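# Sort items into containers matching their sticker colors

## Task

Place every item inside the container whose color matches the color of the sticker on that item.

## Robot and tools

Robots and cameras. Four identical i2rt Big YAM arms, arm1, arm2, arm3 and arm4. Each has six revolute joints, a two-finger gripper and a wrist camera (arm1_cam_wrist to arm4_cam_wrist). The room cameras are cam_room_a1, cam_room_a2, cam_room_b1 and cam_room_b2. Each foot (base_link) faces along its own +x. Feet in the scene frame (m, quaternion w,x,y,z): arm1 at (-0.644, +1.377, +0.914), (+0.682, +0.007, +0.004, +0.731); arm2 at (-0.655, -0.555, +0.928), (+0.747, +0.002, +0.000, -0.665); arm3 at (+0.651, -1.332, +0.868), (+0.663, -0.004, -0.006, -0.748); arm4 at (+0.648, +0.477, +0.879), (+0.687, +0.001, +0.003, +0.727). The hand reaches about 1.0 m from the joint1 axis.

Frames. There is a single scene frame: origin on the floor, +z up, metres. "hand" is the point between the finger pads, roughly 1 cm behind the tips. In the hand's own axes the fingers point along +z and open and close along y. The printed hand position can be off, more so at long reach. hand_target is where the hand would be at the joint targets currently held.

move. Its keys are arm1 to arm4 plus cameras. Each arm's entry is its own object; an arm you leave out gets nothing new and may keep pushing toward its old targets. Inside an arm's entry:
- "joints": absolute targets by name. joint1_rad -2.879 to 2.879 (turns the arm about its foot, positive counter-clockwise seen from above, 0 along the foot's +x). joint2_rad 0 to 3.141 (shoulder, positive lifts the upper arm then swings it forward). joint3_rad 0 to 3.019 (elbow, positive opens it). joint4_rad -1.692 to 1.57 (hand pitch, positive tips the fingers up). joint5_rad -1.57 to 1.57 (hand swing, positive toward the arm's right). joint6_rad -2.094 to 2.094 (hand roll, positive clockwise seen from behind). gripper_m 0 to 0.093, the gap between the fingertips in metres.
- "target": one list of 7 numbers [x, y, z, qw, qx, qy, qz]. It is an absolute hand pose in the scene frame in metres, in the same form as the "hand" line. The hand moves in a straight line toward it, starting from its current hand_target. When target is used, "joints" may contain only gripper_m.
- "speed": the top speed of that straight path, 0.002 to 0.5 m/s, default 0.25. Turning is capped at twice that value in rad/s. It is refused without target.
All motions in one action start together. All hand paths in one action finish together, paced by the slowest. A path lasts 0.5 to 10 s and an action at most 15 s. Each control step clips the path pose to within 100 mm and 20 degrees of the measured hand. Hands lag, drift and may overshoot the speed, mostly when the arm is almost straight. Expect a final error of a centimetre or more. Paths do not avoid objects or other arms. Joint moves can swing wide because each joint runs at its own rate. "cameras" is a list of names or ["all"]. If omitted, an action returns no images, and an empty move returns all images plus the scene number. An unknown key or camera name makes a call invalid; an out-of-range value gets it refused. After a refusal, or after a stop that blocks it, the remaining move, wait and finished_scene calls in that reply are skipped.

Results. Each robot's state gives joint_positions, Joint velocities (rad/s, gripper in m/s; "within noise" means at rest), joint torques (N m, arm joints only, with an offset and noise; numbers 3 and 4 wrap at ±28), hand and hand_target. The "move" line gives each moved arm's outcome, e.g. "move: arm1 done; arm2 time_out". joint_status and hand_status words:
- done: finished.
- off_target: stopped short and may still be pushing.
- time_out: the joints keep nearby targets and go on pushing. To relieve this, send each joint its reported position.
- not_followed: a self or arm-to-arm clearance check held the targets back ("joint command not followed" or "pose unreachable"). The arm may keep trying until given new targets.
- limit_stop_at_motor_heat: resend the target.
on_its_own lists actions the robot took without being commanded; "held at" there means a target, not a reading. Arms listed under "as last shown" were not commanded and repeat their old lines. The "pictures" line gives the image order, and images can lag the state slightly.

wait: seconds from 0 to 10, plus optional cameras. Nothing new is commanded. zoom_image: a camera and region [x0, y0, x1, y1] in pixels from the top-left of that camera's newest image, at most 504 by 504. read_manual: returns only licence texts. finished_scene: takes the current scene number and cannot be undone. The goal must still hold after the robots let go.

Gripper. Closed on nothing it reads 0.000 to 0.003. Holding a hard part it reads up to about 0.005 below the part's width, or on some grippers up to 0.002 above. To get a full-force grip, command about 0.005 below the width at first touch, or lower for soft, small or round objects. Soft items get crushed more at smaller targets. To release, command well above the reading.

Cautions. Never close a gripper on another arm's fingers, and never press arms hard against each other. The clearance check can react too late, and it does not stop fingers, gripper housings or wrist cameras from meeting. Keep items from falling far, leaving the work area or reaching the floor. Do not let go of moving parts and do not slam into fixed or heavy objects. Arms keep pushing on contact. Holding loads, long stretched reaches and pushing into an unreachable pose heat the motors. A MOTOR HOT line warns of this; at 100 °C the arm goes limp and drops for 30 to 60 s or more (OVER-TEMPERATURE FAULT). Loose objects can get an occasional small random push. The scene keeps running while you think, with the robots holding their last command.

Each tool is called after "Call:" as a command line: name --argument value for each argument, lists and objects as JSON in quotes; but a table of rows of numbers goes row by row, as --pt "numbers of a row", without its own name.

## Session

Call:
move

Scene clock: 0.00 s.
Joint torques (N m): no reading
Motor temperatures (°C): arm1=[22 24 25 23 21 21 21] | arm2=[24 24 24 22 22 20 23] | arm3=[24 24 23 24 24 23 23] | arm4=[23 21 22 22 25 21 24]
Heat: arm1: hottest joint3_rad 25 °C; arm2: hottest joint1_rad 24 °C; arm3: hottest joint1_rad 24 °C; arm4: hottest joint5_rad 25 °C.
Joint velocities: within noise
arm1.joint_positions: joint1_rad=-0.126 joint2_rad=+0.534 joint3_rad=+1.403 joint4_rad=-1.611 joint5_rad=-0.026 joint6_rad=-0.127 gripper_m=+0.09396
arm1.joint_status: not commanded
arm1.hand: x=-0.6307 y=+1.5360 z=+1.4200 quat_wxyz=(-0.298, +0.671, -0.622, -0.272) (m; scene frame)
arm1.hand_target: x=-0.6306 y=+1.5343 z=+1.4312 quat_wxyz=(-0.308, +0.666, -0.618, -0.280) (m; scene frame)
arm1.hand_status: not commanded
arm2.joint_positions: joint1_rad=-0.045 joint2_rad=+0.390 joint3_rad=+1.428 joint4_rad=-1.186 joint5_rad=+0.166 joint6_rad=-0.774 gripper_m=+0.09396
arm2.joint_status: not commanded
arm2.hand: x=-0.6758 y=-0.6937 z=+1.5575 quat_wxyz=(-0.217, -0.319, -0.688, +0.615) (m; scene frame)
arm2.hand_target: x=-0.6762 y=-0.6874 z=+1.5650 quat_wxyz=(-0.221, -0.317, -0.681, +0.622) (m; scene frame)
arm2.hand_status: not commanded
arm3.joint_positions: joint1_rad=+0.075 joint2_rad=+0.276 joint3_rad=+1.523 joint4_rad=-1.599 joint5_rad=-0.185 joint6_rad=-0.597 gripper_m=+0.09396
arm3.joint_status: not commanded
arm3.hand: x=+0.6806 y=-1.3526 z=+1.4445 quat_wxyz=(-0.326, -0.350, -0.735, +0.481) (m; scene frame)
arm3.hand_target: x=+0.6807 y=-1.3504 z=+1.4501 quat_wxyz=(-0.328, -0.347, -0.731, +0.487) (m; scene frame)
arm3.hand_status: not commanded
arm4.joint_positions: joint1_rad=+0.109 joint2_rad=+0.555 joint3_rad=+1.556 joint4_rad=-1.251 joint5_rad=+0.178 joint6_rad=-0.775 gripper_m=+0.09396
arm4.joint_status: not commanded
arm4.hand: x=+0.6523 y=+0.6619 z=+1.5271 quat_wxyz=(-0.572, +0.731, -0.297, -0.221) (m; scene frame)
arm4.hand_target: x=+0.6532 y=+0.6568 z=+1.5356 quat_wxyz=(-0.580, +0.725, -0.296, -0.226) (m; scene frame)
arm4.hand_status: not commanded
pictures: arm1_cam_wrist, arm2_cam_wrist, arm3_cam_wrist, arm4_cam_wrist, cam_room_a1, cam_room_a2, cam_room_b1, cam_room_b2
Images, in order (width x height): arm1_cam_wrist 672x504, arm2_cam_wrist 672x504, arm3_cam_wrist 672x504, arm4_cam_wrist 672x504, cam_room_a1 672x504, cam_room_a2 672x504, cam_room_b1 672x504, cam_room_b2 672x504.

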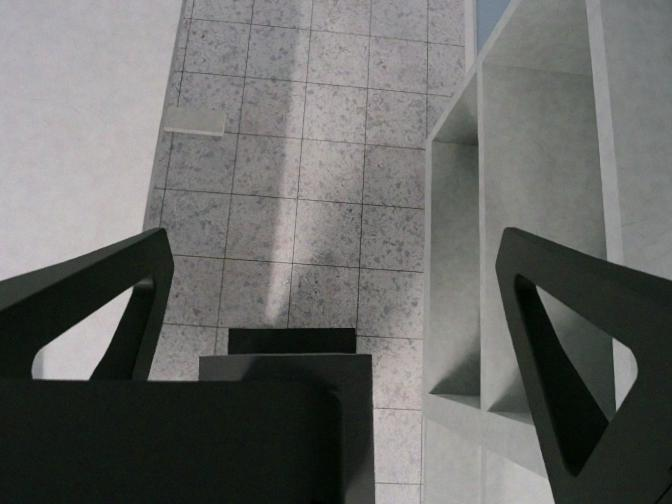

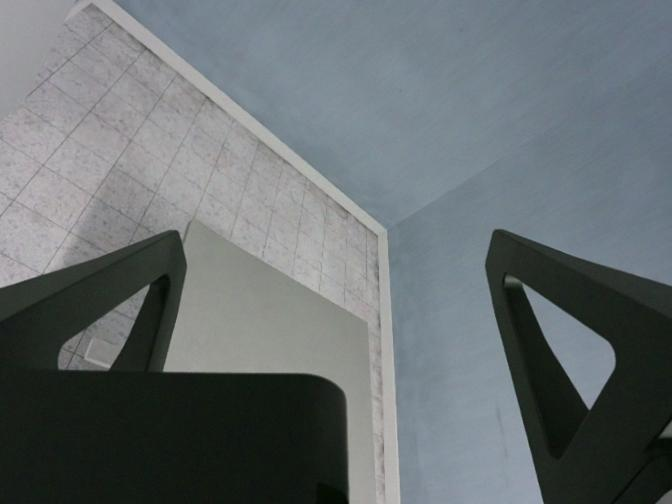

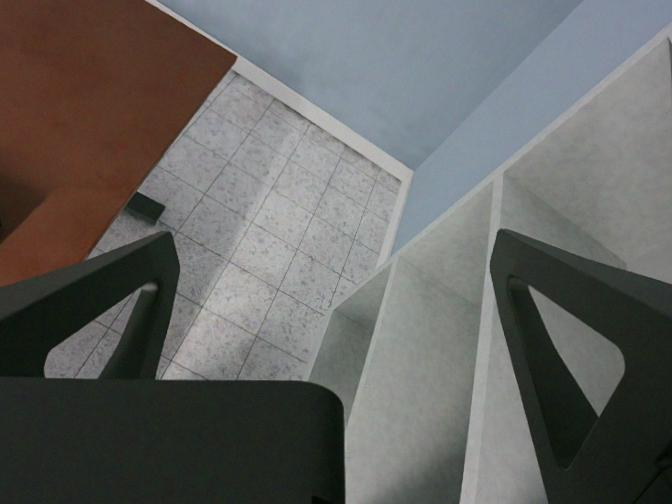

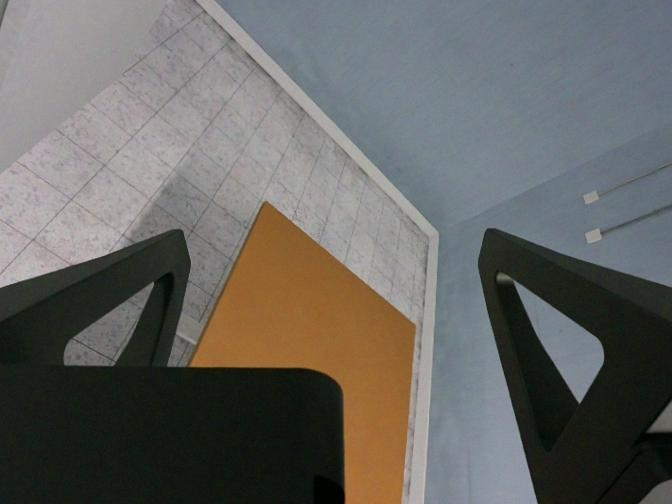

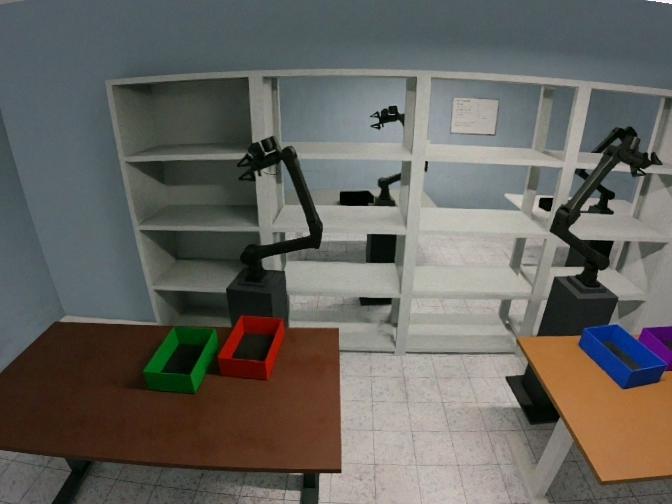

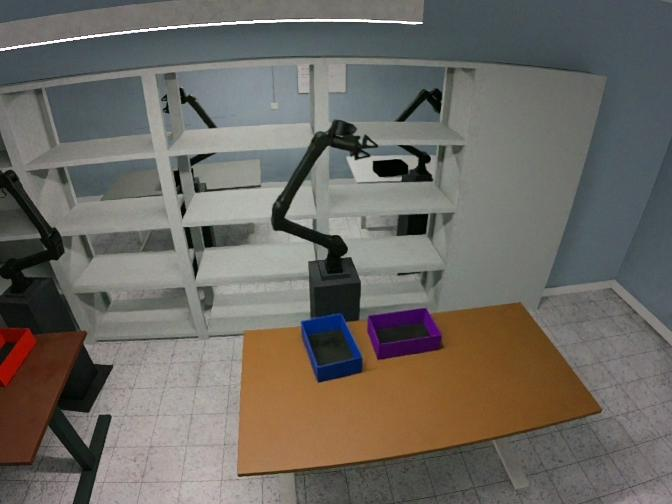

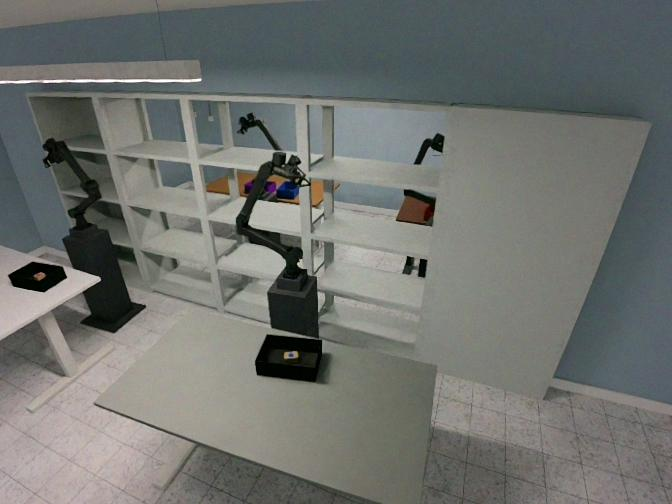

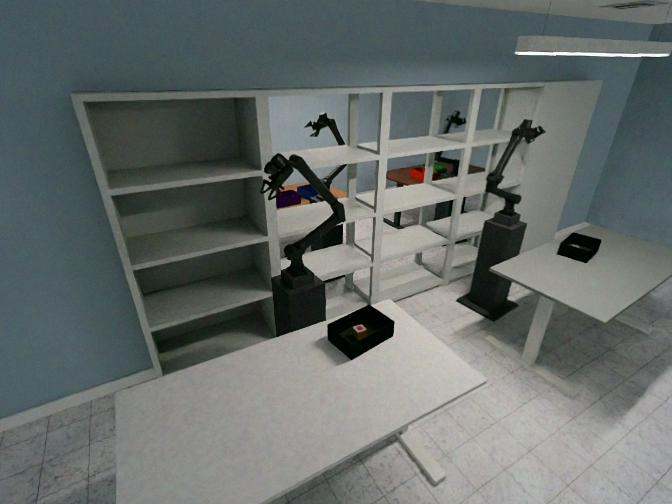

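Call:
zoom_image --camera "cam_room_b1" --region '[230, 310, 350, 400]'

Call:
zoom_image --camera "cam_room_b2" --region '[310, 290, 410, 365]'

Call:
zoom_image --camera "cam_room_b1" --region '[170, 90, 474, 318]'

Call:
zoom_image --camera "cam_room_b2" --region '[250, 90, 554, 318]'

Call:
zoom_image --camera "cam_room_a1" --region '[240, 60, 672, 384]'

Call:
zoom_image --camera "cam_room_a2" --region '[150, 60, 582, 384]'

Scaled by 4.200.

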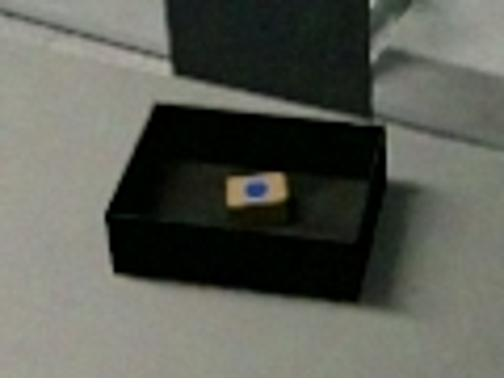

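Scaled by 5.040.

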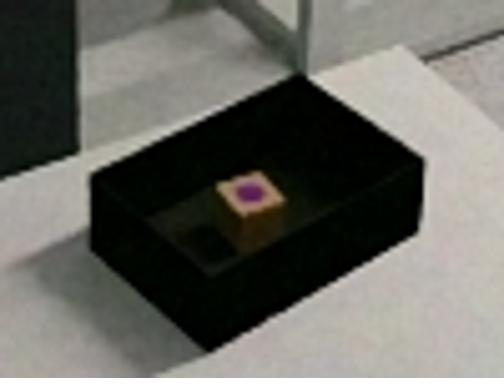

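Scaled by 1.658.

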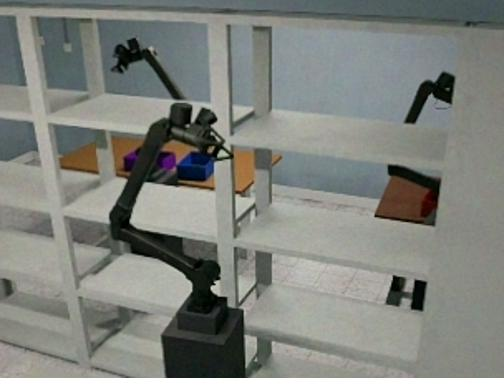

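Scaled by 1.658.

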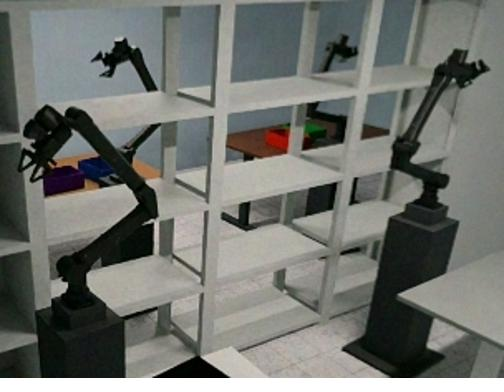

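Scaled by 1.167.

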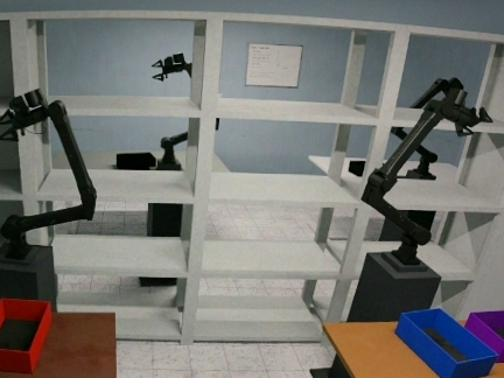

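Scaled by 1.167.

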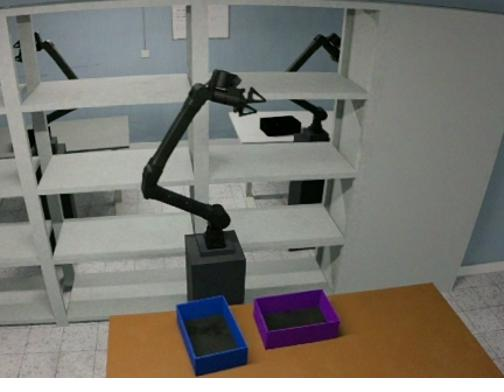

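Call:
move --arm1 '{"joints":{"joint1_rad":1.9,"joint5_rad":0,"joint6_rad":0}}' --arm2 '{"joints":{"joint1_rad":-1.6,"joint5_rad":0,"joint6_rad":0}}' --arm4 '{"joints":{"joint1_rad":-1.4,"joint5_rad":0,"joint6_rad":0}}' --cameras '["arm1_cam_wrist","arm2_cam_wrist","arm4_cam_wrist"]'

Scene clock: 35.67 s.
Joint torques (N m): arm1=[-1.38 5.95 10.24 1.78 0.04 0.11] | arm2=[0.38 4.95 8.9 2.76 -0.07 0.21] | arm3=[1.26 10.11 5.37 1.96 -0.05 -0.01] | arm4=[0.56 4.13 7.24 1.59 0.03 0.19]
Motor temperatures (°C): arm1=[22 24 28 24 21 21 21] | arm2=[24 25 26 23 22 20 23] | arm3=[24 25 24 24 24 23 23] | arm4=[23 22 25 22 25 21 24]
Heat: arm1: hottest joint3_rad 28 °C; arm2: hottest joint3_rad 26 °C; arm3: hottest joint2_rad 25 °C; arm4: hottest joint3_rad 25 °C.
move: arm1 done; arm2 done; arm4 done
Joint velocities: within noise
arm1.joint_positions: joint1_rad=+1.893 joint2_rad=+0.534 joint3_rad=+1.403 joint4_rad=-1.611 joint5_rad=+0.000 joint6_rad=-0.007 gripper_m=+0.09398
arm1.joint_status: all done
arm1.hand: x=-0.7840 y=+1.3154 z=+1.4218 quat_wxyz=(+0.074, +0.894, +0.182, -0.402) (m; scene frame)
arm1.hand_target: x=-0.7818 y=+1.3150 z=+1.4330 quat_wxyz=(+0.080, +0.889, +0.181, -0.414) (m; scene frame)
arm1.hand_status: not commanded
arm2.joint_positions: joint1_rad=-1.595 joint2_rad=+0.390 joint3_rad=+1.428 joint4_rad=-1.186 joint5_rad=+0.002 joint6_rad=-0.014 gripper_m=+0.09398
arm2.joint_status: all done
arm2.hand: x=-0.7927 y=-0.5693 z=+1.5574 quat_wxyz=(-0.024, -0.757, -0.041, +0.651) (m; scene frame)
arm2.hand_target: x=-0.7865 y=-0.5683 z=+1.5648 quat_wxyz=(-0.028, -0.751, -0.034, +0.659) (m; scene frame)
arm2.hand_status: not commanded
arm3: as last shown
arm4.joint_positions: joint1_rad=-1.395 joint2_rad=+0.555 joint3_rad=+1.556 joint4_rad=-1.251 joint5_rad=+0.002 joint6_rad=-0.014 gripper_m=+0.09398
arm4.joint_status: all done
arm4.hand: x=+0.8286 y=+0.5208 z=+1.5261 quat_wxyz=(-0.608, +0.097, -0.785, -0.065) (m; scene frame)
arm4.hand_target: x=+0.8237 y=+0.5190 z=+1.5346 quat_wxyz=(-0.616, +0.090, -0.780, -0.069) (m; scene frame)
arm4.hand_status: not commanded
pictures: arm1_cam_wrist, arm2_cam_wrist, arm4_cam_wrist
Images, in order (width x height): arm1_cam_wrist 672x504, arm2_cam_wrist 672x504, arm4_cam_wrist 672x504.

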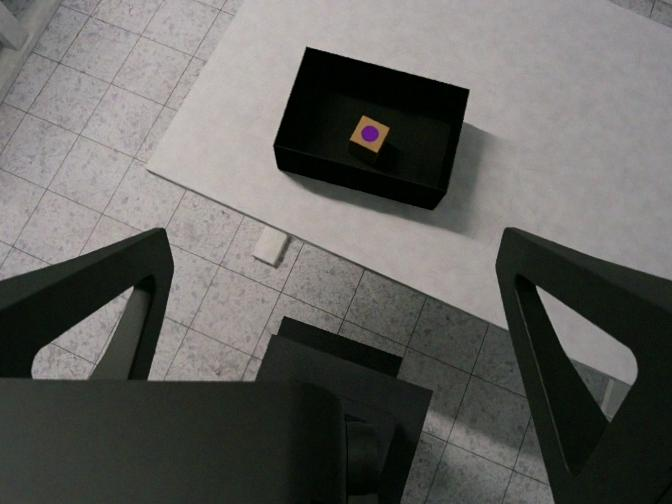

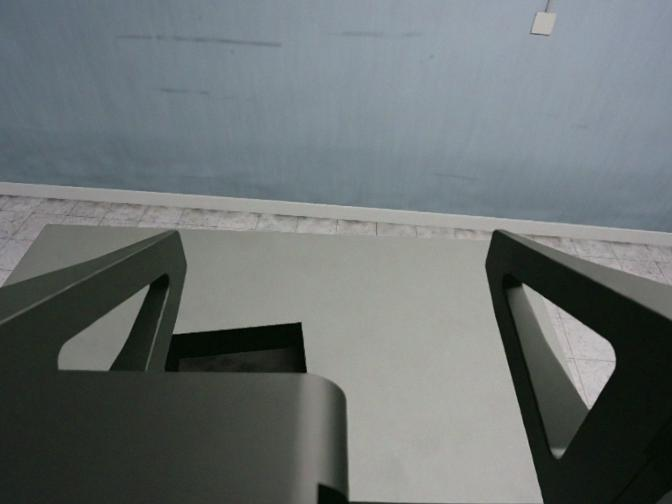

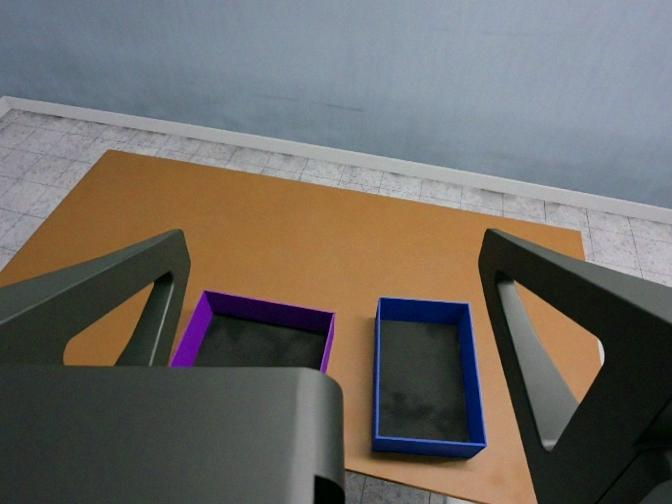

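Call:
move --arm1 '{"target":[-1.16,1.21,1.2,0,0.9976,0.0698,0]}' --arm2 '{"target":[-1.08,-0.70,1.25,0,1,0,0]}' --arm4 '{"target":[1.05,0.5,1.25,0,0,1,0]}' --cameras '["arm1_cam_wrist","arm2_cam_wrist","arm4_cam_wrist"]'

Scene clock: 63.43 s.
Joint torques (N m): arm1=[-2.61 -14.86 15.8 -0.08 -0.03 0.09] | arm2=[-0.03 -13.98 15.76 0.17 -0.14 0.21] | arm3=[1.38 10.11 5.38 1.95 -0.05 -0.01] | arm4=[-0.03 -10.93 10.92 -0.1 0.22 0.21]
Motor temperatures (°C): arm1=[22 24 29 24 21 21 21] | arm2=[24 25 28 23 22 20 23] | arm3=[24 25 24 24 24 23 23] | arm4=[23 22 27 22 25 21 24]
Heat: arm1: hottest joint3_rad 29 °C; arm2: hottest joint3_rad 28 °C; arm3: hottest joint2_rad 25 °C; arm4: hottest joint3_rad 27 °C.
move: arm1 off_target; arm2 off_target; arm4 off_target
Joint velocities: within noise
arm1.joint_positions: joint1_rad=+1.821 joint2_rad=+1.789 joint3_rad=+1.830 joint4_rad=-1.677 joint5_rad=-0.005 joint6_rad=+0.160 gripper_m=+0.09398
arm1.joint_status: not commanded
arm1.hand: x=-1.1479 y=+1.2083 z=+1.1754 quat_wxyz=(-0.007, +0.997, +0.079, +0.025) (m; scene frame)
arm1.hand_target: x=-1.1586 y=+1.2104 z=+1.1999 quat_wxyz=(+0.000, +0.998, +0.070, +0.000) (m; scene frame)
arm1.hand_status: off_target (0.027 m and 3.1 deg from the pose sent, 0.449 m and 50.4 deg at the start)
arm2.joint_positions: joint1_rad=-1.352 joint2_rad=+1.484 joint3_rad=+1.584 joint4_rad=-1.670 joint5_rad=+0.001 joint6_rad=+0.312 gripper_m=+0.09398
arm2.joint_status: not commanded
arm2.hand: x=-1.0684 y=-0.6996 z=+1.2307 quat_wxyz=(+0.002, -1.000, -0.012, -0.001) (m; scene frame)
arm2.hand_target: x=-1.0791 y=-0.6997 z=+1.2493 quat_wxyz=(-0.006, -1.000, +0.000, +0.017) (m; scene frame)
arm2.hand_status: off_target (0.023 m and 1.4 deg from the pose sent, 0.441 m and 81.6 deg at the start; a joint's target at an end of its range on 25 of 109 steps)
arm3: as last shown
arm4.joint_positions: joint1_rad=-1.565 joint2_rad=+1.311 joint3_rad=+1.556 joint4_rad=-1.668 joint5_rad=-0.006 joint6_rad=+0.039 gripper_m=+0.09398
arm4.joint_status: not commanded
arm4.hand: x=+1.0461 y=+0.5040 z=+1.2382 quat_wxyz=(-0.071, +0.012, -0.997, -0.005) (m; scene frame)
arm4.hand_target: x=+1.0498 y=+0.5000 z=+1.2491 quat_wxyz=(-0.079, +0.000, -0.997, -0.004) (m; scene frame)
arm4.hand_status: off_target (0.013 m and 8.3 deg from the pose sent, 0.355 m and 76.5 deg at the start; a joint's target at an end of its range on 47 of 109 steps)
pictures: arm1_cam_wrist, arm2_cam_wrist, arm4_cam_wrist
Images, in order (width x height): arm1_cam_wrist 672x504, arm2_cam_wrist 672x504, arm4_cam_wrist 672x504.

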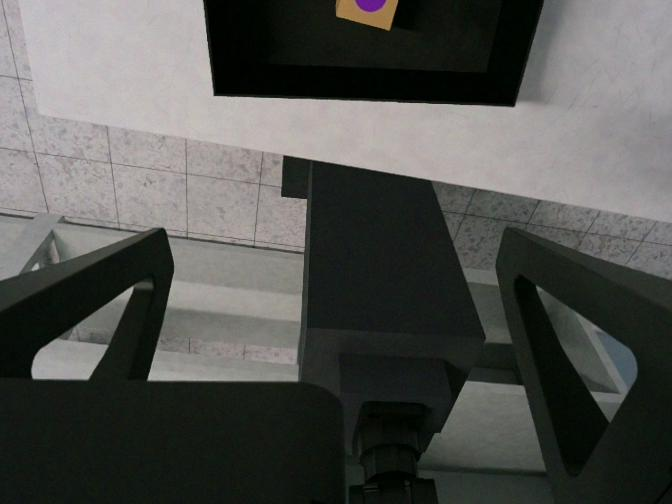

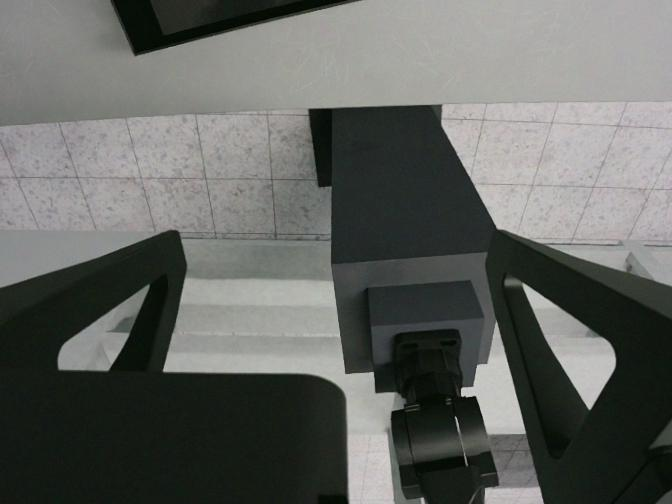

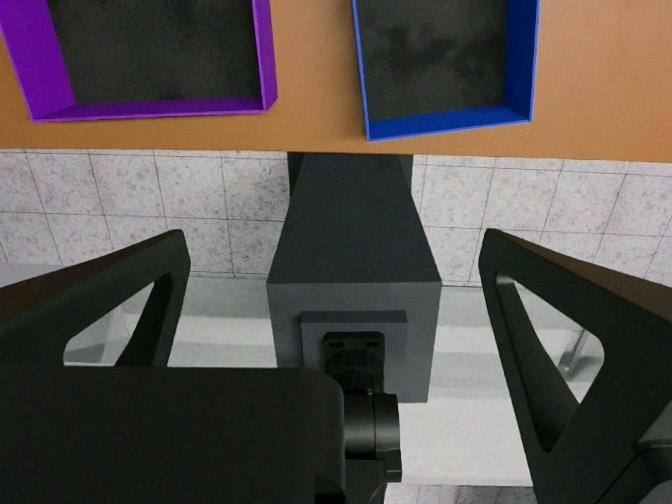

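Call:
move --arm1 '{"target":[-1.14,1.27,1.05,0,0.9976,0.0698,0]}' --arm2 '{"target":[-1.22,-0.75,1.2,0,1,0,0]}' --arm3 '{"joints":{"joint1_rad":-1.45,"joint4_rad":-0.8,"joint5_rad":0,"joint6_rad":0}}' --arm4 '{"joints":{"joint1_rad":1.5,"joint2_rad":0.55,"joint4_rad":-0.6}}' --cameras '["arm1_cam_wrist","arm2_cam_wrist","arm3_cam_wrist","arm4_cam_wrist","cam_room_a1","cam_room_b2"]'

Scene clock: 102.07 s.
Joint torques (N m): arm1=[-1.96 -15.56 10.52 0.65 -0.01 -0.05] | arm2=[0.38 -19.9 15.73 0.25 -0.13 0.22] | arm3=[0.56 9.93 5.23 2 0 0.03] | arm4=[1.32 6.24 5.26 1.66 0.09 0.16]
Motor temperatures (°C): arm1=[22 26 32 23 21 21 21] | arm2=[24 26 35 22 22 20 23] | arm3=[24 25 25 24 24 23 23] | arm4=[23 22 33 22 24 21 24]
Heat: arm1: hottest joint3_rad 32 °C; arm2: hottest joint3_rad 35 °C; arm3: hottest joint2_rad 25 °C; arm4: hottest joint3_rad 33 °C.
move: arm1 off_target; arm2 off_target; arm3 done; arm4 done
Joint velocities: within noise
arm1.joint_positions: joint1_rad=+1.717 joint2_rad=+1.755 joint3_rad=+1.411 joint4_rad=-1.287 joint5_rad=-0.005 joint6_rad=+0.078 gripper_m=+0.09398
arm1.joint_status: not commanded
arm1.hand: x=-1.1329 y=+1.2693 z=+1.0357 quat_wxyz=(-0.004, +0.997, +0.068, +0.022) (m; scene frame)
arm1.hand_target: x=-1.1398 y=+1.2701 z=+1.0501 quat_wxyz=(+0.000, +0.998, +0.070, +0.000) (m; scene frame)
arm1.hand_status: off_target (0.016 m and 2.6 deg from the pose sent, 0.140 m and 3.1 deg at the start)
arm2.joint_positions: joint1_rad=-1.352 joint2_rad=+1.888 joint3_rad=+1.991 joint4_rad=-1.672 joint5_rad=+0.001 joint6_rad=+0.316 gripper_m=+0.09398
arm2.joint_status: not commanded
arm2.hand: x=-1.2079 y=-0.7483 z=+1.1871 quat_wxyz=(+0.002, -1.000, -0.010, +0.000) (m; scene frame)
arm2.hand_target: x=-1.2191 y=-0.7498 z=+1.1995 quat_wxyz=(-0.005, -1.000, +0.000, +0.014) (m; scene frame)
arm2.hand_status: off_target (0.018 m and 1.1 deg from the pose sent, 0.163 m and 1.4 deg at the start; a joint's target at an end of its range on 51 of 68 steps)
arm3.joint_positions: joint1_rad=-1.442 joint2_rad=+0.276 joint3_rad=+1.523 joint4_rad=-0.816 joint5_rad=+0.000 joint6_rad=-0.008 gripper_m=+0.09399
arm3.joint_status: all done
arm3.hand: x=+0.6271 y=-1.3209 z=+1.6319 quat_wxyz=(-0.004, -0.540, +0.001, +0.842) (m; scene frame)
arm3.hand_target: x=+0.6333 y=-1.3206 z=+1.6398 quat_wxyz=(-0.004, -0.529, +0.006, +0.849) (m; scene frame)
arm3.hand_status: not commanded
arm4.joint_positions: joint1_rad=+1.495 joint2_rad=+0.544 joint3_rad=+1.591 joint4_rad=-0.616 joint5_rad=-0.004 joint6_rad=+0.041 gripper_m=+0.09402
arm4.joint_status: all done
arm4.hand: x=+0.5026 y=+0.4829 z=+1.6989 quat_wxyz=(+0.011, +0.537, -0.016, -0.843) (m; scene frame)
arm4.hand_target: x=+0.4986 y=+0.4822 z=+1.7006 quat_wxyz=(+0.018, +0.534, -0.018, -0.845) (m; scene frame)
arm4.hand_status: not commanded
pictures: arm1_cam_wrist, arm2_cam_wrist, arm3_cam_wrist, arm4_cam_wrist, cam_room_a1, cam_room_b2
Images, in order (width x height): arm1_cam_wrist 672x504, arm2_cam_wrist 672x504, arm3_cam_wrist 672x504, arm4_cam_wrist 672x504, cam_room_a1 672x504, cam_room_b2 672x504.

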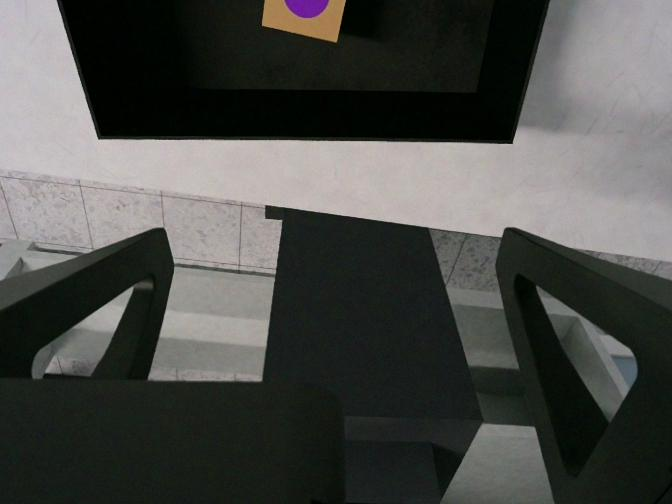

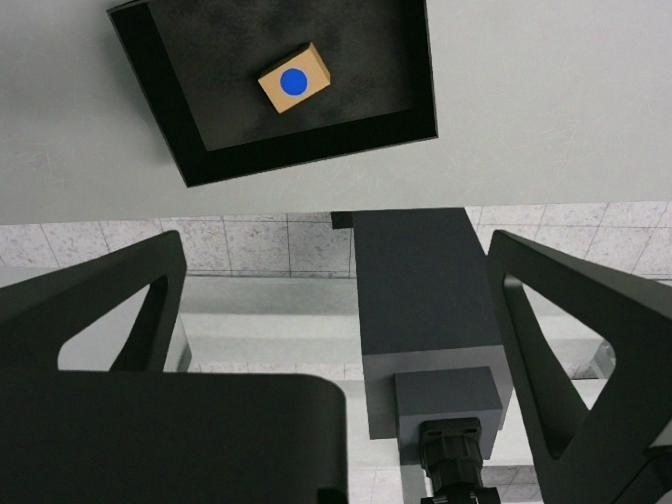

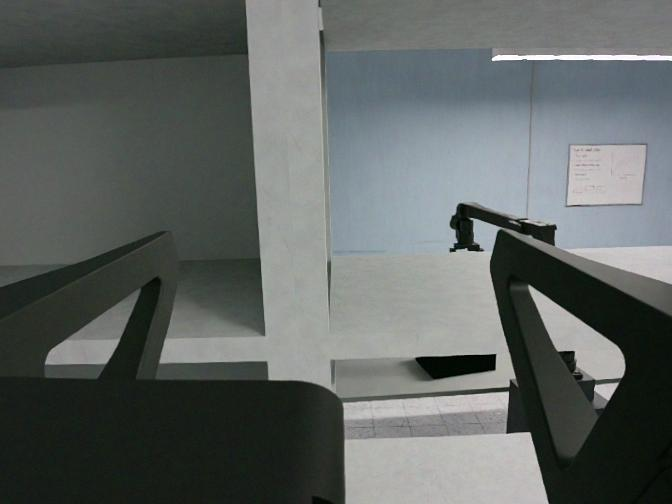

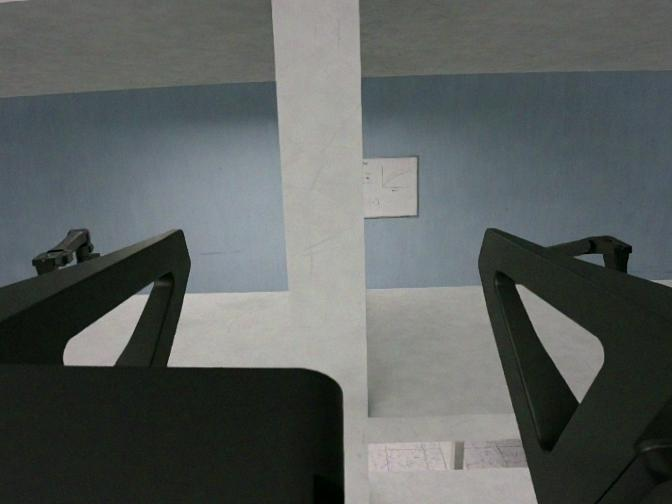

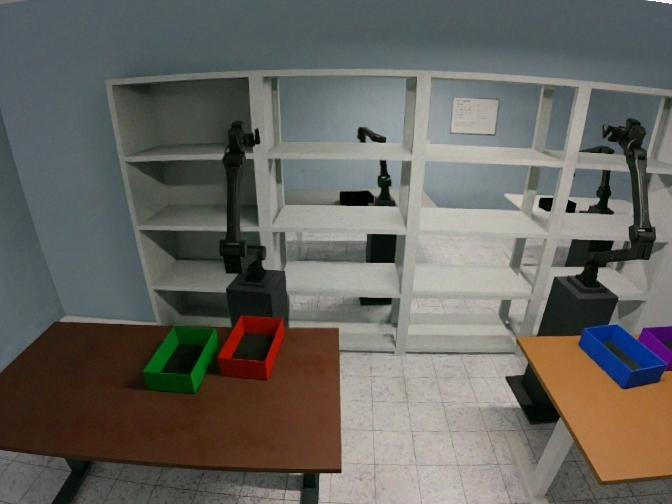

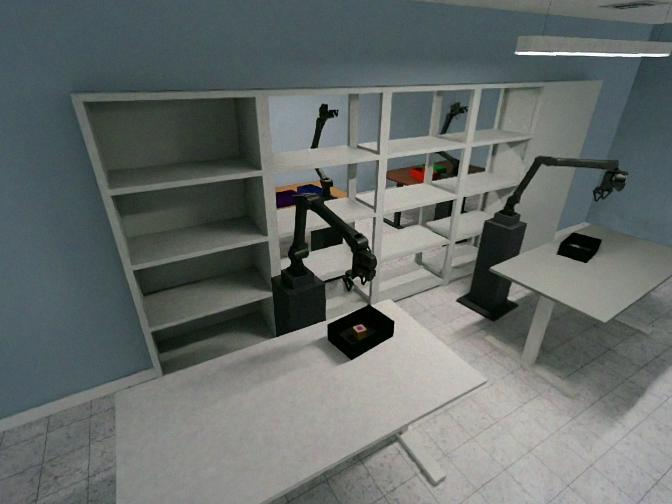

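Call:
move --arm4 '{"joints":{"joint1_rad":0.9,"joint2_rad":0.5,"joint3_rad":0.5,"joint4_rad":0.5}}' --cameras '["arm4_cam_wrist"]'

Scene clock: 148.27 s.
Joint torques (N m): arm1=[-2.2 -14.86 10.56 0.68 0.04 -0.06] | arm2=[0.44 -20.01 15.72 0.23 -0.13 0.21] | arm3=[0.62 10.17 5.22 2.04 0 0.03] | arm4=[0.67 -1.26 9.59 1.73 0.08 0.16]
Motor temperatures (°C): arm1=[22 27 33 23 21 21 21] | arm2=[24 28 35 22 22 20 23] | arm3=[24 25 25 24 24 23 23] | arm4=[23 22 27 22 24 21 24]
Heat: arm1: hottest joint3_rad 33 °C; arm2: hottest joint3_rad 35 °C; arm3: hottest joint2_rad 25 °C; arm4: hottest joint3_rad 27 °C.
move: arm4 done
Joint velocities: within noise
arm1, arm2, arm3: as last shown
arm4.joint_positions: joint1_rad=+0.903 joint2_rad=+0.509 joint3_rad=+0.499 joint4_rad=+0.483 joint5_rad=-0.004 joint6_rad=+0.041 gripper_m=+0.09402
arm4.joint_status: all done
arm4.hand: x=+0.3820 y=+0.6667 z=+1.3629 quat_wxyz=(-0.238, +0.494, -0.168, -0.820) (m; scene frame)
arm4.hand_target: x=+0.3872 y=+0.6645 z=+1.3704 quat_wxyz=(-0.236, +0.481, -0.168, -0.828) (m; scene frame)
arm4.hand_status: not commanded
pictures: arm4_cam_wrist
Images, in order (width x height): arm4_cam_wrist 672x504.

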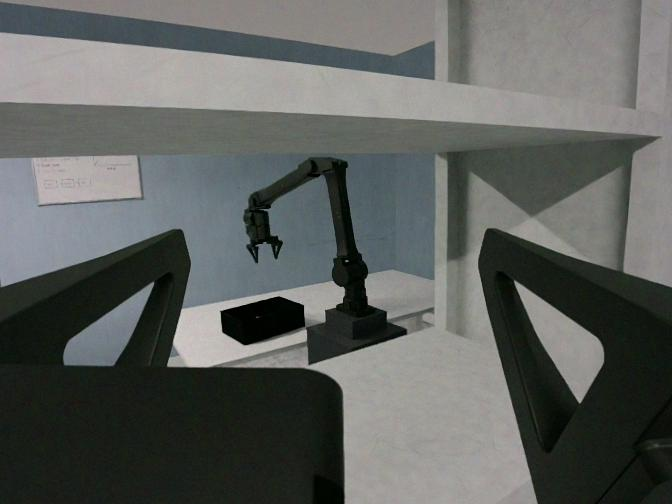

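Call:
move --arm1 '{"target":[-1.13,1.248,0.93,-0.006,0.9844,-0.0344,-0.1739]}' --arm2 '{"target":[-1.109,-0.797,0.96,0,0.8616,-0.5075,0]}' --cameras '["arm1_cam_wrist","arm2_cam_wrist","cam_room_b2"]'

Scene clock: 204.67 s.
Joint torques (N m): arm1=[-1.14 -12.57 8.43 1.62 0.2 0.15] | arm2=[1.14 -17.32 8.57 1.17 0 0.22] | arm3=[0.67 10.05 5.23 2.06 0 0.02] | arm4=[0.91 -0.5 9.73 1.78 0.13 0.17]
Motor temperatures (°C): arm1=[22 27 33 23 21 21 21] | arm2=[24 28 36 22 22 20 23] | arm3=[24 25 25 24 24 23 23] | arm4=[23 22 31 22 24 21 24]
Heat: arm1: hottest joint3_rad 33 °C; arm2: hottest joint3_rad 36 °C; arm3: hottest joint2_rad 25 °C; arm4: hottest joint3_rad 31 °C.
move: arm1 done; arm2 off_target
Joint velocities: within noise
arm1.joint_positions: joint1_rad=+1.794 joint2_rad=+1.714 joint3_rad=+0.982 joint4_rad=-0.551 joint5_rad=+0.116 joint6_rad=+0.345 gripper_m=+0.09398
arm1.joint_status: not commanded
arm1.hand: x=-1.1258 y=+1.2538 z=+0.9252 quat_wxyz=(-0.010, +0.986, -0.034, -0.162) (m; scene frame)
arm1.hand_target: x=-1.1300 y=+1.2480 z=+0.9301 quat_wxyz=(-0.006, +0.984, -0.034, -0.174) (m; scene frame)
arm1.hand_status: done (0.009 m and 1.5 deg from the pose sent, 0.108 m and 25.5 deg at the start)
arm2.joint_positions: joint1_rad=-1.204 joint2_rad=+1.819 joint3_rad=+1.304 joint4_rad=-1.039 joint5_rad=+0.000 joint6_rad=+1.539 gripper_m=+0.09399
arm2.joint_status: not commanded
arm2.hand: x=-1.1133 y=-0.7955 z=+0.9715 quat_wxyz=(-0.005, -0.864, +0.504, +0.005) (m; scene frame)
arm2.hand_target: x=-1.1088 y=-0.7970 z=+0.9602 quat_wxyz=(+0.000, -0.862, +0.507, +0.000) (m; scene frame)
arm2.hand_status: off_target (0.012 m and 1.0 deg from the pose sent, 0.253 m and 62.1 deg at the start)
arm3, arm4: as last shown
pictures: arm1_cam_wrist, arm2_cam_wrist, cam_room_b2
Images, in order (width x height): arm1_cam_wrist 672x504, arm2_cam_wrist 672x504, cam_room_b2 672x504.

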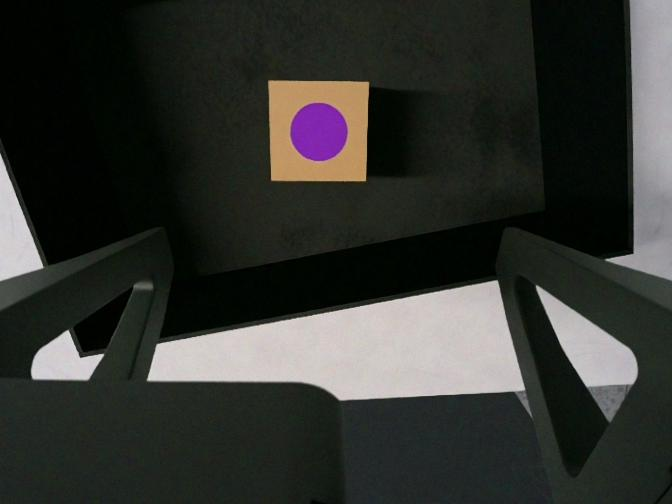

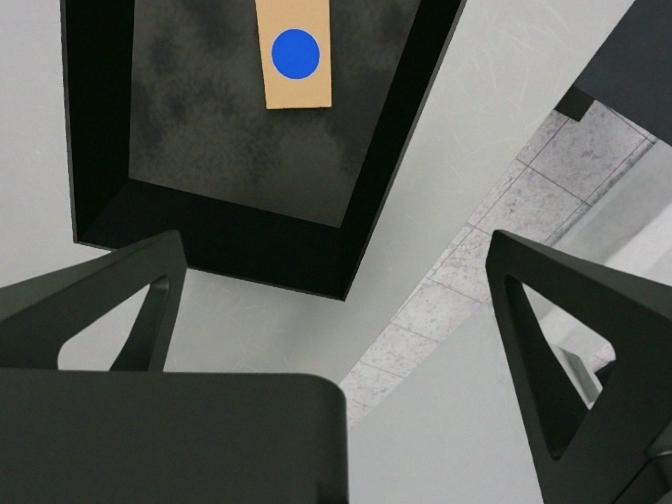

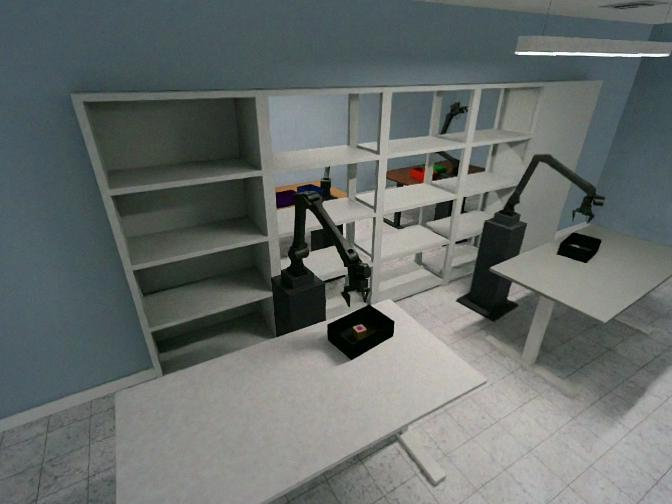

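Call:
move --arm1 '{"target":[-1.125,1.248,0.86,-0.006,0.9844,-0.0344,-0.1739]}' --arm2 '{"target":[-1.125,-0.80,0.87,0,0.8616,-0.5075,0]}' --cameras '["arm1_cam_wrist","arm2_cam_wrist"]'

Scene clock: 219.97 s.
Joint torques (N m): arm1=[-1.32 -12.75 7.69 1.57 0.2 0.11] | arm2=[0.56 -19.14 8.02 1.11 0.01 0.12] | arm3=[0.67 10.11 5.23 2.07 0 0.02] | arm4=[0.79 -0.79 9.48 1.59 0.08 0.19]
Motor temperatures (°C): arm1=[22 27 32 23 21 21 21] | arm2=[24 28 35 22 22 20 23] | arm3=[24 25 25 24 24 23 23] | arm4=[23 22 31 22 24 21 24]
Heat: arm1: hottest joint3_rad 32 °C; arm2: hottest joint3_rad 35 °C; arm3: hottest joint2_rad 25 °C; arm4: hottest joint3_rad 31 °C.
move: arm1 off_target; arm2 done
Joint velocities: within noise
arm1.joint_positions: joint1_rad=+1.797 joint2_rad=+1.847 joint3_rad=+0.917 joint4_rad=-0.358 joint5_rad=+0.117 joint6_rad=+0.349 gripper_m=+0.09398
arm1.joint_status: not commanded
arm1.hand: x=-1.1175 y=+1.2557 z=+0.8541 quat_wxyz=(-0.011, +0.987, -0.035, -0.160) (m; scene frame)
arm1.hand_target: x=-1.1248 y=+1.2479 z=+0.8601 quat_wxyz=(-0.006, +0.984, -0.034, -0.174) (m; scene frame)
arm1.hand_status: off_target (0.012 m and 1.8 deg from the pose sent, 0.065 m and 1.5 deg at the start)
arm2.joint_positions: joint1_rad=-1.204 joint2_rad=+1.997 joint3_rad=+1.285 joint4_rad=-0.854 joint5_rad=+0.000 joint6_rad=+1.540 gripper_m=+0.09399
arm2.joint_status: not commanded
arm2.hand: x=-1.1251 y=-0.8014 z=+0.8763 quat_wxyz=(+0.000, -0.864, +0.504, +0.001) (m; scene frame)
arm2.hand_target: x=-1.1250 y=-0.8001 z=+0.8702 quat_wxyz=(+0.000, -0.862, +0.507, +0.000) (m; scene frame)
arm2.hand_status: done (0.007 m and 0.5 deg from the pose sent, 0.102 m and 1.0 deg at the start)
arm3, arm4: as last shown
pictures: arm1_cam_wrist, arm2_cam_wrist
Images, in order (width x height): arm1_cam_wrist 672x504, arm2_cam_wrist 672x504.

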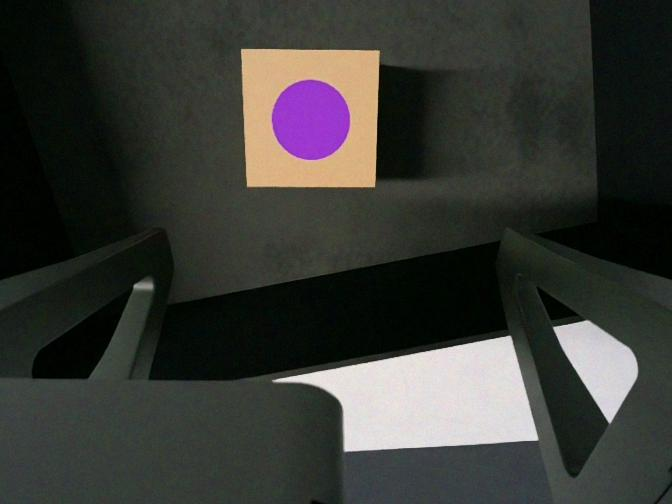

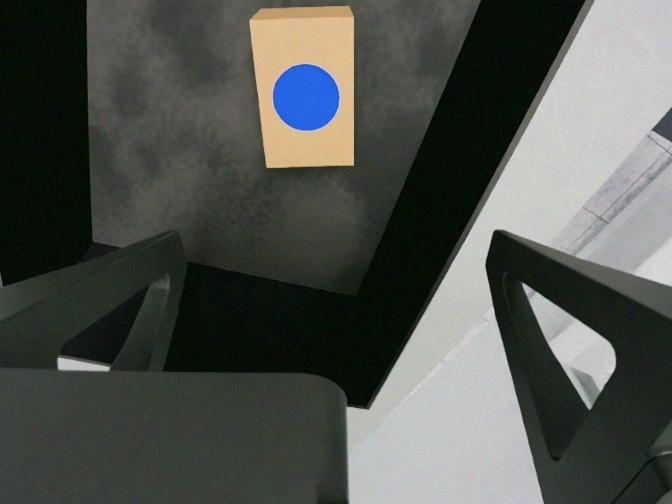

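Call:
move --arm1 '{"target":[-1.159,1.239,0.745,-0.006,0.9844,-0.0344,-0.1739],"speed":0.12}' --arm2 '{"target":[-1.141,-0.798,0.735,0,0.8616,-0.5075,0],"speed":0.12}' --cameras '["arm1_cam_wrist","arm2_cam_wrist"]'

Scene clock: 232.23 s.
Joint torques (N m): arm1=[-0.73 -13.45 7.8 1.48 0.21 0.07] | arm2=[0.44 -18.43 8.85 0.85 0 -0.04] | arm3=[0.67 10.05 5.23 2.06 0 0.02] | arm4=[0.5 -0.97 9.58 1.78 0.1 0.16]
Motor temperatures (°C): arm1=[22 27 31 23 21 21 21] | arm2=[24 27 33 22 22 20 23] | arm3=[24 25 25 24 24 23 23] | arm4=[23 22 32 22 24 21 24]
Heat: arm1: hottest joint3_rad 31 °C; arm2: hottest joint3_rad 33 °C; arm3: hottest joint2_rad 25 °C; arm4: hottest joint3_rad 32 °C.
move: arm1 off_target; arm2 off_target
Joint velocities: within noise
arm1.joint_positions: joint1_rad=+1.797 joint2_rad=+2.165 joint3_rad=+1.006 joint4_rad=-0.143 joint5_rad=+0.117 joint6_rad=+0.349 gripper_m=+0.09398
arm1.joint_status: not commanded
arm1.hand: x=-1.1392 y=+1.2499 z=+0.7396 quat_wxyz=(-0.014, +0.988, -0.035, -0.153) (m; scene frame)
arm1.hand_target: x=-1.1582 y=+1.2390 z=+0.7456 quat_wxyz=(-0.006, +0.984, -0.034, -0.174) (m; scene frame)
arm1.hand_status: off_target (0.023 m and 2.6 deg from the pose sent, 0.118 m and 1.8 deg at the start)
arm2.joint_positions: joint1_rad=-1.218 joint2_rad=+2.260 joint3_rad=+1.305 joint4_rad=-0.614 joint5_rad=+0.000 joint6_rad=+1.540 gripper_m=+0.09399
arm2.joint_status: not commanded
arm2.hand: x=-1.1333 y=-0.7971 z=+0.7465 quat_wxyz=(+0.001, -0.860, +0.510, +0.001) (m; scene frame)
arm2.hand_target: x=-1.1406 y=-0.7977 z=+0.7353 quat_wxyz=(+0.000, -0.862, +0.508, +0.000) (m; scene frame)
arm2.hand_status: off_target (0.014 m and 0.3 deg from the pose sent, 0.142 m and 0.5 deg at the start)
arm3, arm4: as last shown
pictures: arm1_cam_wrist, arm2_cam_wrist
Images, in order (width x height): arm1_cam_wrist 672x504, arm2_cam_wrist 672x504.

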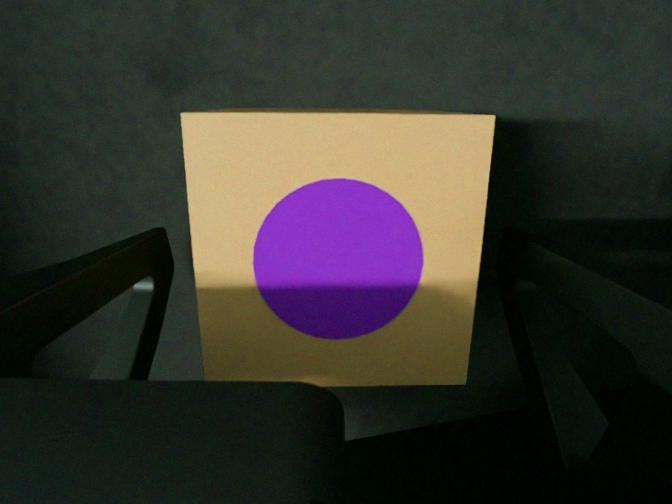

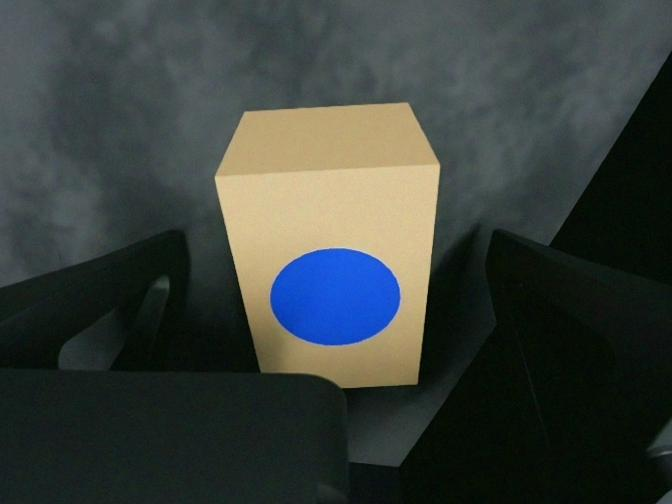

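Call:
move --arm1 '{"joints":{"gripper_m":0.045}}' --arm2 '{"joints":{"gripper_m":0.03}}' --cameras '["arm1_cam_wrist","arm2_cam_wrist"]'

Scene clock: 242.03 s.
Joint torques (N m): arm1=[-0.56 -13.68 7.72 1.43 0.15 0.11] | arm2=[0.44 -18.61 8.77 0.83 0.02 -0.04] | arm3=[0.56 10.11 5.22 2.04 0 0.03] | arm4=[-0.26 -0.85 9.68 1.69 0.09 0.15]
Motor temperatures (°C): arm1=[22 26 31 23 21 21 21] | arm2=[24 27 32 22 22 20 23] | arm3=[24 25 25 24 24 23 23] | arm4=[23 22 32 22 24 21 24]
Heat: arm1: hottest joint3_rad 31 °C; arm2: hottest joint3_rad 32 °C; arm3: hottest joint2_rad 25 °C; arm4: hottest joint3_rad 32 °C.
move: arm1 off_target; arm2 off_target
Joint velocities: within noise
arm1.joint_positions: joint1_rad=+1.797 joint2_rad=+2.165 joint3_rad=+1.007 joint4_rad=-0.143 joint5_rad=+0.117 joint6_rad=+0.350 gripper_m=+0.05310
arm1.joint_status: gripper_m off_target (ended at +0.05312, target +0.04500)
arm1.hand: x=-1.1395 y=+1.2499 z=+0.7397 quat_wxyz=(-0.014, +0.987, -0.035, -0.153) (m; scene frame)
arm1.hand_target: x=-1.1582 y=+1.2390 z=+0.7456 quat_wxyz=(-0.006, +0.984, -0.034, -0.174) (m; scene frame)
arm1.hand_status: not commanded
arm2.joint_positions: joint1_rad=-1.218 joint2_rad=+2.260 joint3_rad=+1.306 joint4_rad=-0.614 joint5_rad=+0.000 joint6_rad=+1.540 gripper_m=+0.04459
arm2.joint_status: gripper_m off_target (ended at +0.04462, target +0.03000)
arm2.hand: x=-1.1337 y=-0.7973 z=+0.7467 quat_wxyz=(+0.000, -0.860, +0.510, +0.001) (m; scene frame)
arm2.hand_target: x=-1.1407 y=-0.7977 z=+0.7353 quat_wxyz=(+0.000, -0.862, +0.508, +0.000) (m; scene frame)
arm2.hand_status: not commanded
arm3, arm4: as last shown
pictures: arm1_cam_wrist, arm2_cam_wrist
Images, in order (width x height): arm1_cam_wrist 672x504, arm2_cam_wrist 672x504.

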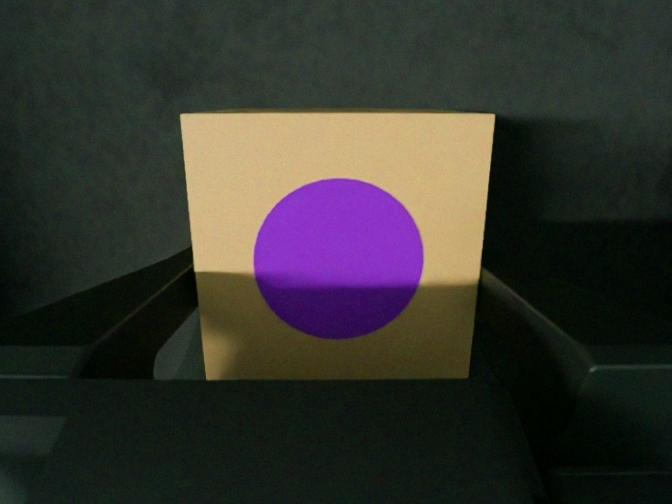

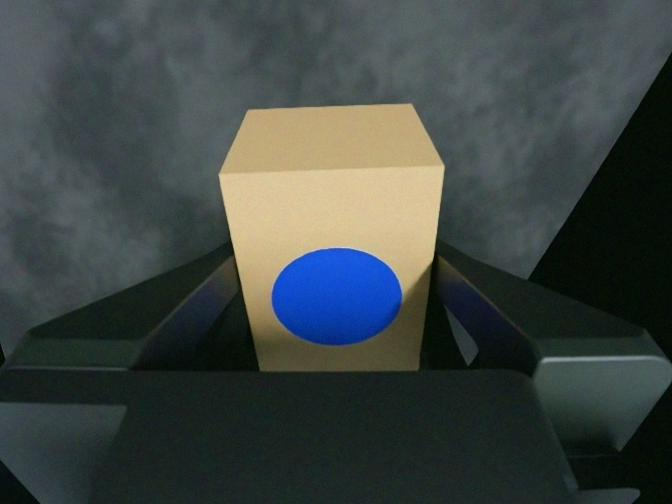

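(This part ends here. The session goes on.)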